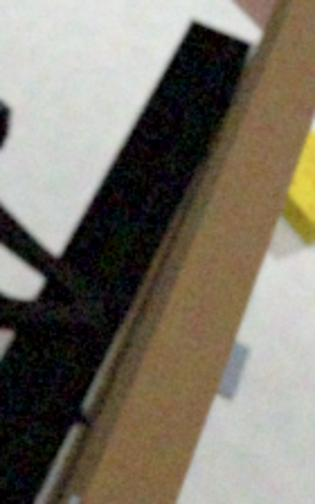

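{"op": "move", "data": {
  "target": [
    [0.0,0,-0.015,0,0,0.005,-0.16,0,0,0,0,0,0,-0.8],
    [0.0,0.02,-0.015,0,0,0.005,-0.16,0,0,0,0,0,0,-0.8],
    [0.0,0.003,-0.015,0,0,0.005,-0.16,0,0,0,0,0,0,-0.8],
    [0.0,0.003,0,0,0,0.005,-0.16,0,0,0,0,0,0,-0.8]
  ],
  "speed": 0.05
}}

{"op": "move", "data": {
  "target": [
    [0.0,0,-0.015,0,0,0.003,-0.16,0,0,0,0,0,0,-0.8],
    [0.0,0.02,-0.015,0,0,0.003,-0.16,0,0,0,0,0,0,-0.8],
    [0.0,0.002,-0.015,0,0,0.003,-0.16,0,0,0,0,0,0,-0.8],
    [0.0,0.002,0,0,0,0.003,-0.16,0,0,0,0,0,0,-0.8]
  ],
  "speed": 0.05
}}

Scene clock: 4939.13 s.
left_arm: end_effector_position=(+0.2760, -0.0240, +0.2559) grip_measured=-0.088 grip_effort_nm=-1.05 end_effector_quat_wxyz=(+0.268, -0.268, +0.635, -0.674) | right_arm: end_effector_position=(+0.1228, -0.1100, +0.5745) grip_measured=-0.798 grip_effort_nm=-0.08 end_effector_quat_wxyz=(+0.527, -0.471, +0.620, +0.341)
Joint positions: left_arm=[-0.868 1.204 0.458 0.797 -0.093 -1.586 0.043] | right_arm=[0.546 1.475 2.712 -1.521 -0.707 -0.262 0.009]
Joint torques (N m): left_arm=[-0.24 -2.18 11.04 1.97 -0.05 0.15] | right_arm=[0.72 -0.29 2.35 1.47 0 0.11]
Heat: left arm: 59 °C; right arm: 35 °C.
Hand target: left_arm +0.2805, -0.0305, +0.2855; +0.280, -0.256, +0.609, -0.697 | right_arm +0.1181, -0.1123, +0.5713; +0.516, -0.469, +0.630, +0.341
Off the commanded pose: left_arm 0.031 m, 4 deg | right_arm 0.006 m, 2 deg.
joint sent to its limit (right arm) — joint 4 (wrist pitch), lower limit. The joint targets are off in position, not in orientation.
move: off_target (left_arm)

Scene clock: 4941.50 s.
left_arm: end_effector_position=(+0.2759, -0.0239, +0.2561) grip_measured=-0.088 grip_effort_nm=-1.05 end_effector_quat_wxyz=(+0.269, -0.267, +0.632, -0.676) | right_arm: end_effector_position=(+0.1228, -0.1100, +0.5745) grip_measured=-0.798 grip_effort_nm=-0.08 end_effector_quat_wxyz=(+0.527, -0.471, +0.620, +0.341)
Joint positions: left_arm=[-0.868 1.208 0.454 0.813 -0.093 -1.585 0.043] | right_arm=[0.546 1.475 2.712 -1.521 -0.707 -0.262 0.009]
Joint torques (N m): left_arm=[-0.21 -2.26 11.18 1.86 -0.04 0.24] | right_arm=[0.7 -0.23 2.4 1.46 0.03 0.1]
Heat: left arm: 59 °C; right arm: 35 °C.
Hand target: left_arm +0.2806, -0.0306, +0.2843; +0.283, -0.253, +0.610, -0.696 | right_arm +0.1181, -0.1123, +0.5713; +0.516, -0.469, +0.630, +0.341
Off the commanded pose: left_arm 0.029 m, 4 deg | right_arm 0.006 m, 2 deg.
joint sent to its limit (right arm) — joint 4 (wrist pitch), lower limit. The joint targets are off in position, not in orientation.
move: off_target (left_arm)

{"op": "move", "data": {
  "target": [
    [0.0,0.01,-0.022,0,0,0.0,-0.16,0,0,0,0,0,0,-0.8],
    [0.0,0.03,-0.026,0,0,0.0,-0.16,0,0,0,0,0,0,-0.8]
  ],
  "speed": 0.05
}}

{"op": "move", "data": {
  "target": [
    [0.0,-0.022,0.0,0,0,0.0,-0.16,0,0,0,0,0,0,-0.8],
    [0.0,-0.029,0.020,0,0,0.0,-0.16,0,0,0,0,0,0,-0.8]
  ],
  "speed": 0.05,
  "cameras": ["cam_right_wrist"]
}}

{"op": "zoom_image", "data": {
  "camera": "cam_right_wrist",
  "region": [540, 280, 680, 504]
}}

Scene clock: 4948.53 s.
left_arm: end_effector_position=(+0.2747, -0.0192, +0.2368) grip_measured=-0.088 grip_effort_nm=-1.05 end_effector_quat_wxyz=(+0.275, -0.265, +0.647, -0.660) | right_arm: end_effector_position=(+0.1228, -0.1100, +0.5745) grip_measured=-0.798 grip_effort_nm=-0.08 end_effector_quat_wxyz=(+0.527, -0.471, +0.620, +0.341)
Joint positions: left_arm=[-0.863 1.216 0.411 0.828 -0.094 -1.563 0.043] | right_arm=[0.546 1.475 2.712 -1.521 -0.707 -0.262 0.009]
Joint torques (N m): left_arm=[-0.72 -3.33 7.08 2.62 -0.08 -0.03] | right_arm=[0.66 -0.25 2.28 1.47 0 0.11]
Heat: left arm: 60 °C; right arm: 35 °C.
Hand target: left_arm +0.2713, -0.0213, +0.2644; +0.283, -0.253, +0.610, -0.696 | right_arm +0.1181, -0.1123, +0.5713; +0.516, -0.469, +0.630, +0.341
Off the commanded pose: left_arm 0.028 m, 6 deg | right_arm 0.006 m, 2 deg.
joint sent to its limit (right arm) — joint 4 (wrist pitch), lower limit. The joint targets are off in position, not in orientation.
move: off_target (left_arm)

Scene clock: 4950.40 s.
left_arm: end_effector_position=(+0.2767, -0.0216, +0.2538) grip_measured=-0.088 grip_effort_nm=-1.05 end_effector_quat_wxyz=(+0.279, -0.261, +0.634, -0.672) | right_arm: end_effector_position=(+0.1228, -0.1100, +0.5745) grip_measured=-0.798 grip_effort_nm=-0.09 end_effector_quat_wxyz=(+0.527, -0.471, +0.620, +0.341)
Joint positions: left_arm=[-0.863 1.21 0.443 0.826 -0.094 -1.563 0.043] | right_arm=[0.546 1.475 2.712 -1.521 -0.707 -0.262 0.009]
Joint torques (N m): left_arm=[-0.44 -3.19 11.06 1.72 -0.03 0] | right_arm=[0.53 -0.28 2.43 1.49 0 0.1]
Heat: left arm: 59 °C; right arm: 35 °C.
Hand target: left_arm +0.2782, -0.0281, +0.2833; +0.283, -0.253, +0.610, -0.696 | right_arm +0.1181, -0.1123, +0.5713; +0.516, -0.469, +0.630, +0.341
Off the commanded pose: left_arm 0.030 m, 4 deg | right_arm 0.006 m, 2 deg.
joint sent to its limit (right arm) — joint 4 (wrist pitch), lower limit. The joint targets are off in position, not in orientation.
move: off_target (left_arm)
Images, in order (width x height): cam_right_wrist 896x504.

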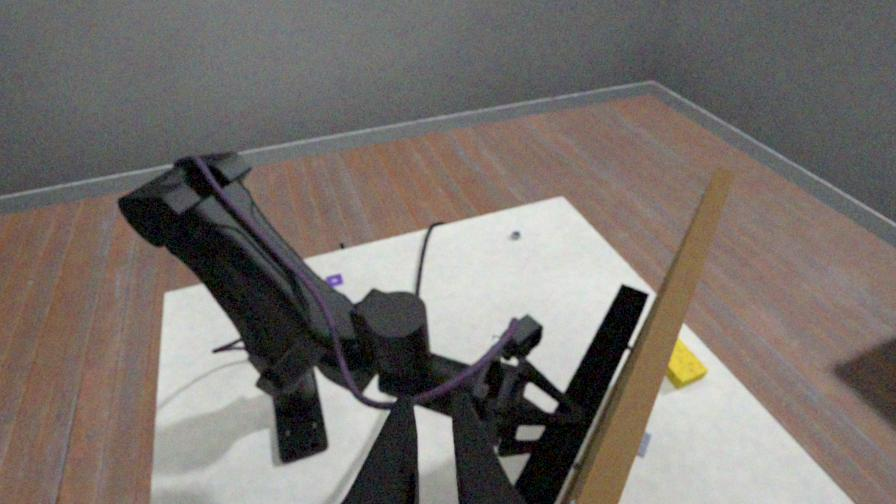

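Scaled by 2.250.

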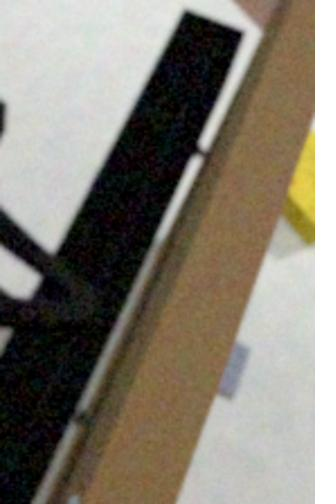

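{"op": "move", "data": {
  "target": [
    [0.0,0.035,-0.034,0,0,-0.006,-0.16,0,0,0,0,0,0,-0.8],
    [0.003,-0.002,-0.0253,-0.006,0,-0.006,-0.16,0,0,0,0,0,0,-0.8],
    [0.0022,-0.002,0.003,-0.006,0,-0.006,-0.16,0,0,0,0,0,0,-0.8]
  ],
  "speed": 0.05
}}

{"op": "move", "data": {
  "target": [
    [0.0,0.035,-0.034,0,0,0,-0.16,0,0,0,0,0,0,-0.8],
    [0.0,-0.002,-0.0253,0,0,0,-0.16,0,0,0,0,0,0,-0.8],
    [0,-0.002,0.003,0,0,0,-0.16,0,0,0,0,0,0,-0.8]
  ],
  "speed": 0.05
}}

Scene clock: 4963.40 s.
left_arm: end_effector_position=(+0.2743, -0.0245, +0.2512) grip_measured=-0.088 grip_effort_nm=-1.05 end_effector_quat_wxyz=(+0.271, -0.266, +0.645, -0.663) | right_arm: end_effector_position=(+0.1228, -0.1100, +0.5745) grip_measured=-0.798 grip_effort_nm=-0.08 end_effector_quat_wxyz=(+0.527, -0.471, +0.620, +0.341)
Joint positions: left_arm=[-0.876 1.194 0.46 0.761 -0.101 -1.572 0.043] | right_arm=[0.546 1.475 2.712 -1.521 -0.707 -0.262 0.009]
Joint torques (N m): left_arm=[-0.09 -2.95 11.41 1.9 -0.03 -0.18] | right_arm=[0.65 -0.23 2.33 1.49 0.01 0.09]
Heat: left arm: 60 °C; right arm: 35 °C.
Hand target: left_arm +0.2784, -0.0302, +0.2847; +0.274, -0.262, +0.614, -0.692 | right_arm +0.1181, -0.1123, +0.5713; +0.516, -0.469, +0.630, +0.341
Off the commanded pose: left_arm 0.034 m, 5 deg | right_arm 0.006 m, 2 deg.
joint sent to its limit (right arm) — joint 4 (wrist pitch), lower limit. The joint targets are off in position, not in orientation.
move: off_target (left_arm)

Scene clock: 4966.10 s.
left_arm: end_effector_position=(+0.2749, -0.0256, +0.2523) grip_measured=-0.088 grip_effort_nm=-1.05 end_effector_quat_wxyz=(+0.271, -0.266, +0.645, -0.663) | right_arm: end_effector_position=(+0.1228, -0.1100, +0.5745) grip_measured=-0.798 grip_effort_nm=-0.08 end_effector_quat_wxyz=(+0.527, -0.471, +0.620, +0.341)
Joint positions: left_arm=[-0.877 1.197 0.468 0.756 -0.103 -1.572 0.043] | right_arm=[0.546 1.475 2.712 -1.521 -0.707 -0.262 0.009]
Joint torques (N m): left_arm=[0.12 -2.88 11.48 1.9 0.04 -0.16] | right_arm=[0.59 -0.4 2.43 1.49 0.01 0.14]
Heat: left arm: 60 °C; right arm: 35 °C.
Hand target: left_arm +0.2796, -0.0314, +0.2860; +0.274, -0.262, +0.614, -0.692 | right_arm +0.1181, -0.1123, +0.5713; +0.516, -0.469, +0.630, +0.341
Off the commanded pose: left_arm 0.035 m, 5 deg | right_arm 0.006 m, 2 deg.
joint sent to its limit (right arm) — joint 4 (wrist pitch), lower limit. The joint targets are off in position, not in orientation.
move: off_target (left_arm)

{"op": "execute_actions", "data": {
  "actions": [],
  "cameras": ["cam_right_wrist"]
}}

{"op": "zoom_image", "data": {
  "camera": "cam_right_wrist",
  "region": [540, 280, 680, 504]
}}

Scene clock: 4970.43 s.
left_arm: end_effector_position=(+0.2749, -0.0256, +0.2523) grip_measured=-0.088 grip_effort_nm=-1.05 end_effector_quat_wxyz=(+0.271, -0.266, +0.645, -0.663) | right_arm: end_effector_position=(+0.1228, -0.1100, +0.5745) grip_measured=-0.798 grip_effort_nm=-0.08 end_effector_quat_wxyz=(+0.527, -0.471, +0.620, +0.341)
Joint positions: left_arm=[-0.877 1.197 0.468 0.756 -0.103 -1.572 0.043] | right_arm=[0.546 1.475 2.712 -1.521 -0.707 -0.262 0.009]
Joint velocities: within noise
Joint torques (N m): left_arm=[0.02 -2.92 11.48 1.88 0.03 -0.13] | right_arm=[0.68 -0.31 2.36 1.46 0.01 0.11]
Heat: left arm: 59 °C; right arm: 35 °C.
Hand target: left_arm +0.2796, -0.0314, +0.2860; +0.274, -0.262, +0.614, -0.692 | right_arm +0.1181, -0.1123, +0.5713; +0.516, -0.469, +0.630, +0.341
Tool commands: left_gripper/opening=-0.16 right_gripper/opening=-0.8
Off the commanded pose: left_arm 0.035 m, 5 deg | right_arm 0.006 m, 2 deg.
Images, in order (width x height): cam_right_wrist 896x504.

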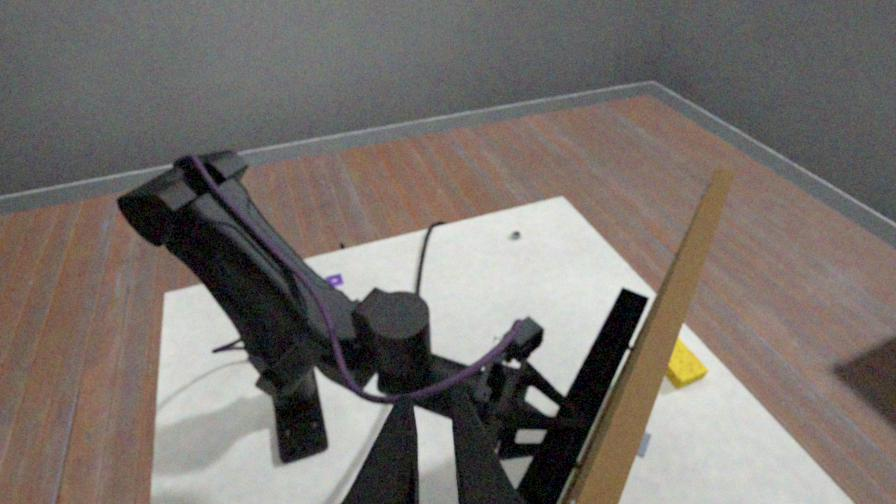

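Scaled by 2.250.

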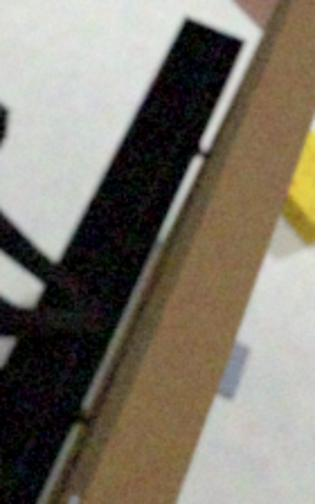

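{"op": "move", "data": {
  "target": [
    [0.0,0.035,-0.034,0,0.012,0,-0.16,0,0,0,0,0,0,-0.8],
    [-0.003,-0.003,-0.0253,0.006,0.012,0,-0.16,0,0,0,0,0,0,-0.8],
    [-0.002,-0.003,0,0.006,0.012,0,-0.16,0,0,0,0,0,0,-0.8]
  ],
  "speed": 0.05,
  "cameras": ["cam_right_wrist"]
}}

{"op": "zoom_image", "data": {
  "camera": "cam_right_wrist",
  "region": [540, 280, 680, 504]
}}

Scene clock: 4981.60 s.
left_arm: end_effector_position=(+0.2757, -0.0234, +0.2545) grip_measured=-0.089 grip_effort_nm=-1.05 end_effector_quat_wxyz=(+0.264, -0.255, +0.641, -0.674) | right_arm: end_effector_position=(+0.1228, -0.1100, +0.5745) grip_measured=-0.798 grip_effort_nm=-0.08 end_effector_quat_wxyz=(+0.527, -0.471, +0.620, +0.341)
Joint positions: left_arm=[-0.845 1.201 0.454 0.795 -0.043 -1.574 0.043] | right_arm=[0.546 1.475 2.712 -1.521 -0.707 -0.262 0.009]
Joint torques (N m): left_arm=[0.55 -2.73 11.71 1.85 0.18 -0.17] | right_arm=[0.69 -0.35 2.29 1.47 0.01 0.11]
Heat: left arm: 58 °C; right arm: 35 °C.
Hand target: left_arm +0.2803, -0.0304, +0.2879; +0.265, -0.246, +0.613, -0.703 | right_arm +0.1181, -0.1123, +0.5713; +0.516, -0.469, +0.630, +0.341
Off the commanded pose: left_arm 0.034 m, 5 deg | right_arm 0.006 m, 2 deg.
joint sent to its limit (right arm) — joint 4 (wrist pitch), lower limit. The joint targets are off in position, not in orientation.
move: off_target (left_arm)
Images, in order (width x height): cam_right_wrist 896x504.

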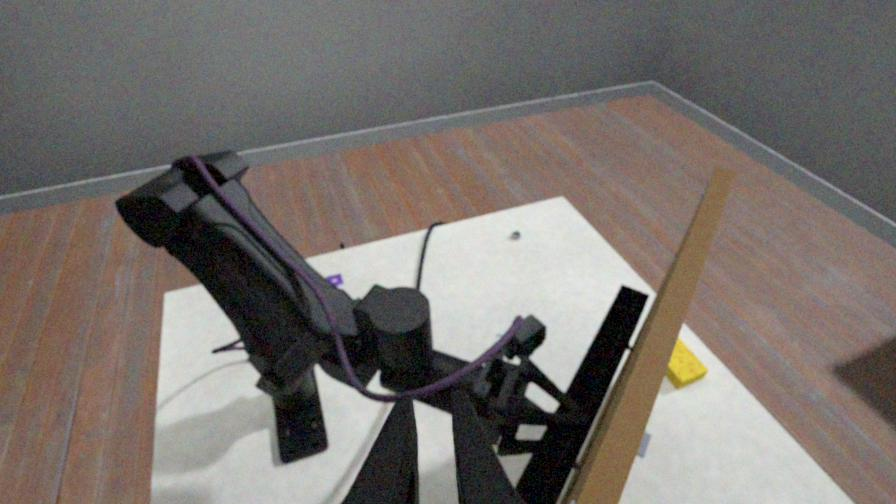

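Scaled by 2.250.

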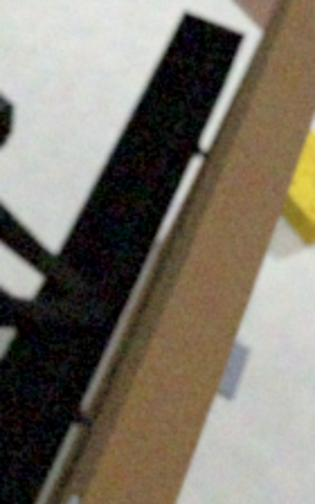

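{"op": "move", "data": {
  "target": [
    [0.0,0.01,-0.03,0,0.0,-0.002,-0.16,0,0,0,0,0,0,-0.8],
    [0.0012,-0.00,-0.0253,0.0,0,-0.002,-0.16,0,0,0,0,0,0,-0.8],
    [0.0012,-0.0,0,0.0,0,-0.002,-0.16,0,0,0,0,0,0,-0.8]
  ],
  "speed": 0.05
}}

{"op": "move", "data": {
  "target": [
    [0.0012,0.0,-0.0253,0,0.0,-0.00,-0.16,0,0,0,0,0,0,-0.8],
    [0.0012,-0.00,0,0.0,0,-0.00,-0.16,0,0,0,0,0,0,-0.8]
  ],
  "speed": 0.05
}}

{"op": "move", "data": {
  "target": [
    [0.0012,0.0,-0.0253,0,0.0,-0.00,-0.16,0,0,0,0,0,0,-0.8],
    [0.0012,-0.00,0,0.0,0,-0.00,-0.16,0,0,0,0,0,0,-0.8]
  ],
  "speed": 0.05
}}

{"op": "move", "data": {
  "target": [
    [0.0012,0.0,-0.0253,0,0.0,-0.00,-0.16,0,0,0,0,0,0,-0.8],
    [0.0012,-0.00,0,0.0,0,-0.00,-0.16,0,0,0,0,0,0,-0.8]
  ],
  "speed": 0.05
}}

Scene clock: 4996.47 s.
left_arm: end_effector_position=(+0.2760, -0.0238, +0.2531) grip_measured=-0.089 grip_effort_nm=-1.05 end_effector_quat_wxyz=(+0.262, -0.256, +0.642, -0.673) | right_arm: end_effector_position=(+0.1228, -0.1100, +0.5745) grip_measured=-0.798 grip_effort_nm=-0.09 end_effector_quat_wxyz=(+0.527, -0.471, +0.620, +0.341)
Joint positions: left_arm=[-0.845 1.204 0.454 0.794 -0.043 -1.578 0.043] | right_arm=[0.546 1.475 2.712 -1.521 -0.707 -0.262 0.009]
Joint torques (N m): left_arm=[0.34 -2.82 11.7 1.85 0.15 -0.19] | right_arm=[0.57 -0.16 2.36 1.49 0 0.14]
Heat: left arm: 60 °C; right arm: 35 °C.
Hand target: left_arm +0.2798, -0.0309, +0.2878; +0.262, -0.248, +0.612, -0.704 | right_arm +0.1181, -0.1123, +0.5713; +0.516, -0.469, +0.630, +0.341
Off the commanded pose: left_arm 0.036 m, 5 deg | right_arm 0.006 m, 2 deg.
joint sent to its limit (right arm) — joint 4 (wrist pitch), lower limit. The joint targets are off in position, not in orientation.
move: off_target (left_arm)

Scene clock: 4998.03 s.
left_arm: end_effector_position=(+0.2760, -0.0237, +0.2539) grip_measured=-0.089 grip_effort_nm=-1.05 end_effector_quat_wxyz=(+0.260, -0.259, +0.641, -0.674) | right_arm: end_effector_position=(+0.1228, -0.1100, +0.5745) grip_measured=-0.798 grip_effort_nm=-0.08 end_effector_quat_wxyz=(+0.527, -0.471, +0.620, +0.341)
Joint positions: left_arm=[-0.845 1.201 0.457 0.787 -0.044 -1.584 0.043] | right_arm=[0.546 1.475 2.712 -1.521 -0.707 -0.262 0.009]
Joint torques (N m): left_arm=[0.09 -2.65 11.44 1.95 0.1 -0.12] | right_arm=[0.73 -0.31 2.37 1.48 0.02 0.11]
Heat: left arm: 60 °C; right arm: 35 °C.
Hand target: left_arm +0.2793, -0.0313, +0.2879; +0.262, -0.248, +0.612, -0.704 | right_arm +0.1181, -0.1123, +0.5713; +0.516, -0.469, +0.630, +0.341
Off the commanded pose: left_arm 0.035 m, 5 deg | right_arm 0.006 m, 2 deg.
joint sent to its limit (right arm) — joint 4 (wrist pitch), lower limit. The joint targets are off in position, not in orientation.
move: off_target (left_arm)

Scene clock: 4999.57 s.
left_arm: end_effector_position=(+0.2761, -0.0234, +0.2548) grip_measured=-0.089 grip_effort_nm=-1.05 end_effector_quat_wxyz=(+0.261, -0.259, +0.641, -0.674) | right_arm: end_effector_position=(+0.1228, -0.1100, +0.5745) grip_measured=-0.798 grip_effort_nm=-0.08 end_effector_quat_wxyz=(+0.527, -0.471, +0.620, +0.341)
Joint positions: left_arm=[-0.845 1.197 0.458 0.783 -0.045 -1.584 0.043] | right_arm=[0.546 1.475 2.712 -1.521 -0.707 -0.262 0.009]
Joint torques (N m): left_arm=[-0.14 -2.48 11.41 1.99 0.08 -0.13] | right_arm=[0.61 -0.34 2.28 1.46 0.01 0.16]
Heat: left arm: 60 °C; right arm: 35 °C.
Hand target: left_arm +0.2787, -0.0318, +0.2879; +0.262, -0.248, +0.612, -0.704 | right_arm +0.1181, -0.1123, +0.5713; +0.516, -0.469, +0.630, +0.341
Off the commanded pose: left_arm 0.034 m, 5 deg | right_arm 0.006 m, 2 deg.
joint sent to its limit (right arm) — joint 4 (wrist pitch), lower limit. The joint targets are off in position, not in orientation.
move: off_target (left_arm)

Scene clock: 5001.10 s.
left_arm: end_effector_position=(+0.2762, -0.0233, +0.2543) grip_measured=-0.089 grip_effort_nm=-1.05 end_effector_quat_wxyz=(+0.260, -0.260, +0.641, -0.673) | right_arm: end_effector_position=(+0.1228, -0.1100, +0.5745) grip_measured=-0.798 grip_effort_nm=-0.09 end_effector_quat_wxyz=(+0.527, -0.471, +0.620, +0.341)
Joint positions: left_arm=[-0.845 1.197 0.458 0.781 -0.046 -1.585 0.043] | right_arm=[0.546 1.475 2.712 -1.521 -0.707 -0.262 0.009]
Joint torques (N m): left_arm=[-0.43 -2.47 11.36 2.01 0.06 -0.11] | right_arm=[0.61 -0.39 2.36 1.45 0.01 0.12]
Heat: left arm: 60 °C; right arm: 35 °C.
Hand target: left_arm +0.2782, -0.0323, +0.2879; +0.262, -0.248, +0.612, -0.704 | right_arm +0.1181, -0.1123, +0.5713; +0.516, -0.469, +0.630, +0.341
Off the commanded pose: left_arm 0.035 m, 5 deg | right_arm 0.006 m, 2 deg.
joint sent to its limit (right arm) — joint 4 (wrist pitch), lower limit. The joint targets are off in position, not in orientation.
move: off_target (left_arm)

{"op": "move", "data": {
  "target": [
    [0.0015,0.0,-0.0253,0,0.0,-0.00,-0.16,0,0,0,0,0,0,-0.8],
    [0.0015,-0.00,0,0.0,0,-0.00,-0.16,0,0,0,0,0,0,-0.8]
  ],
  "speed": 0.05
}}

{"op": "move", "data": {
  "target": [
    [0.0012,0.0,-0.0253,0,0.0,-0.00,-0.16,0,0,0,0,0,0,-0.8],
    [0.0012,-0.00,0,0.0,0,-0.00,-0.16,0,0,0,0,0,0,-0.8]
  ],
  "speed": 0.05
}}

{"op": "move", "data": {
  "target": [
    [0.001,0.0,-0.0253,0,0.0,-0.00,-0.16,0,0,0,0,0,0,-0.8],
    [0.001,-0.00,0,0.0,0,-0.00,-0.16,0,0,0,0,0,0,-0.8]
  ],
  "speed": 0.05
}}

Scene clock: 5010.43 s.
left_arm: end_effector_position=(+0.2760, -0.0235, +0.2542) grip_measured=-0.089 grip_effort_nm=-1.05 end_effector_quat_wxyz=(+0.260, -0.260, +0.642, -0.673) | right_arm: end_effector_position=(+0.1228, -0.1100, +0.5745) grip_measured=-0.798 grip_effort_nm=-0.08 end_effector_quat_wxyz=(+0.527, -0.471, +0.620, +0.341)
Joint positions: left_arm=[-0.847 1.197 0.458 0.781 -0.048 -1.585 0.043] | right_arm=[0.546 1.475 2.712 -1.521 -0.707 -0.262 0.009]
Joint torques (N m): left_arm=[-0.57 -2.36 11.34 2.01 0.01 -0.1] | right_arm=[0.66 -0.32 2.37 1.49 0.01 0.11]
Heat: left arm: 60 °C; right arm: 35 °C.
Hand target: left_arm +0.2775, -0.0329, +0.2879; +0.262, -0.248, +0.612, -0.704 | right_arm +0.1181, -0.1123, +0.5713; +0.516, -0.469, +0.630, +0.341
Off the commanded pose: left_arm 0.035 m, 5 deg | right_arm 0.006 m, 2 deg.
joint sent to its limit (right arm) — joint 4 (wrist pitch), lower limit. The joint targets are off in position, not in orientation.
move: off_target (left_arm)

Scene clock: 5011.97 s.
left_arm: end_effector_position=(+0.2760, -0.0237, +0.2549) grip_measured=-0.089 grip_effort_nm=-1.05 end_effector_quat_wxyz=(+0.261, -0.260, +0.641, -0.673) | right_arm: end_effector_position=(+0.1228, -0.1100, +0.5745) grip_measured=-0.798 grip_effort_nm=-0.09 end_effector_quat_wxyz=(+0.527, -0.471, +0.620, +0.341)
Joint positions: left_arm=[-0.848 1.197 0.46 0.781 -0.051 -1.584 0.043] | right_arm=[0.546 1.475 2.712 -1.521 -0.707 -0.262 0.009]
Joint torques (N m): left_arm=[-0.7 -2.37 11.28 2.02 0.04 -0.08] | right_arm=[0.59 -0.34 2.32 1.46 0.05 0.12]
Heat: left arm: 60 °C; right arm: 35 °C.
Hand target: left_arm +0.2770, -0.0334, +0.2880; +0.262, -0.248, +0.612, -0.704 | right_arm +0.1181, -0.1123, +0.5713; +0.516, -0.469, +0.630, +0.341
Off the commanded pose: left_arm 0.034 m, 5 deg | right_arm 0.006 m, 2 deg.
joint sent to its limit (right arm) — joint 4 (wrist pitch), lower limit. The joint targets are off in position, not in orientation.
move: off_target (left_arm)

Scene clock: 5013.53 s.
left_arm: end_effector_position=(+0.2764, -0.0236, +0.2543) grip_measured=-0.089 grip_effort_nm=-1.05 end_effector_quat_wxyz=(+0.262, -0.262, +0.641, -0.672) | right_arm: end_effector_position=(+0.1228, -0.1100, +0.5745) grip_measured=-0.798 grip_effort_nm=-0.08 end_effector_quat_wxyz=(+0.527, -0.471, +0.620, +0.341)
Joint positions: left_arm=[-0.85 1.199 0.46 0.781 -0.056 -1.584 0.043] | right_arm=[0.546 1.475 2.712 -1.521 -0.707 -0.262 0.009]
Joint torques (N m): left_arm=[-0.7 -2.56 11.3 2.01 0.07 -0.09] | right_arm=[0.75 -0.28 2.24 1.47 0.01 0.13]
Heat: left arm: 60 °C; right arm: 35 °C.
Hand target: left_arm +0.2766, -0.0338, +0.2880; +0.263, -0.248, +0.612, -0.704 | right_arm +0.1181, -0.1123, +0.5713; +0.516, -0.469, +0.630, +0.341
Off the commanded pose: left_arm 0.035 m, 5 deg | right_arm 0.006 m, 2 deg.
joint sent to its limit (right arm) — joint 4 (wrist pitch), lower limit. The joint targets are off in position, not in orientation.
move: off_target (left_arm)

{"op": "move", "data": {
  "target": [
    [0.0,0.0,-0.04,0,0.0,-0.00,-0.16,0,0,0,0,0,0,-0.8],
    [0,0.0,-0.0253,0,0.0,-0.00,-0.16,0,0,0,0,0,0,-0.8],
    [0,-0.00,0,0.0,0,-0.00,-0.16,0,0,0,0,0,0,-0.8]
  ],
  "speed": 0.05
}}

Scene clock: 5019.07 s.
left_arm: end_effector_position=(+0.2734, -0.0252, +0.2474) grip_measured=-0.089 grip_effort_nm=-1.05 end_effector_quat_wxyz=(+0.258, -0.261, +0.647, -0.668) | right_arm: end_effector_position=(+0.1228, -0.1100, +0.5745) grip_measured=-0.798 grip_effort_nm=-0.08 end_effector_quat_wxyz=(+0.527, -0.471, +0.620, +0.341)
Joint positions: left_arm=[-0.859 1.202 0.449 0.778 -0.057 -1.585 0.043] | right_arm=[0.546 1.475 2.712 -1.521 -0.707 -0.262 0.009]
Joint torques (N m): left_arm=[-0.38 -2.93 11.86 2.03 0.1 -0.07] | right_arm=[0.55 -0.36 2.22 1.47 0 0.1]
Heat: left arm: 60 °C; right arm: 35 °C.
Hand target: left_arm +0.2765, -0.0338, +0.2879; +0.262, -0.248, +0.612, -0.704 | right_arm +0.1181, -0.1123, +0.5713; +0.516, -0.469, +0.630, +0.341
Off the commanded pose: left_arm 0.042 m, 6 deg | right_arm 0.006 m, 2 deg.
joint sent to its limit (right arm) — joint 4 (wrist pitch), lower limit. The joint targets are off in position, not in orientation.
move: off_target (left_arm)


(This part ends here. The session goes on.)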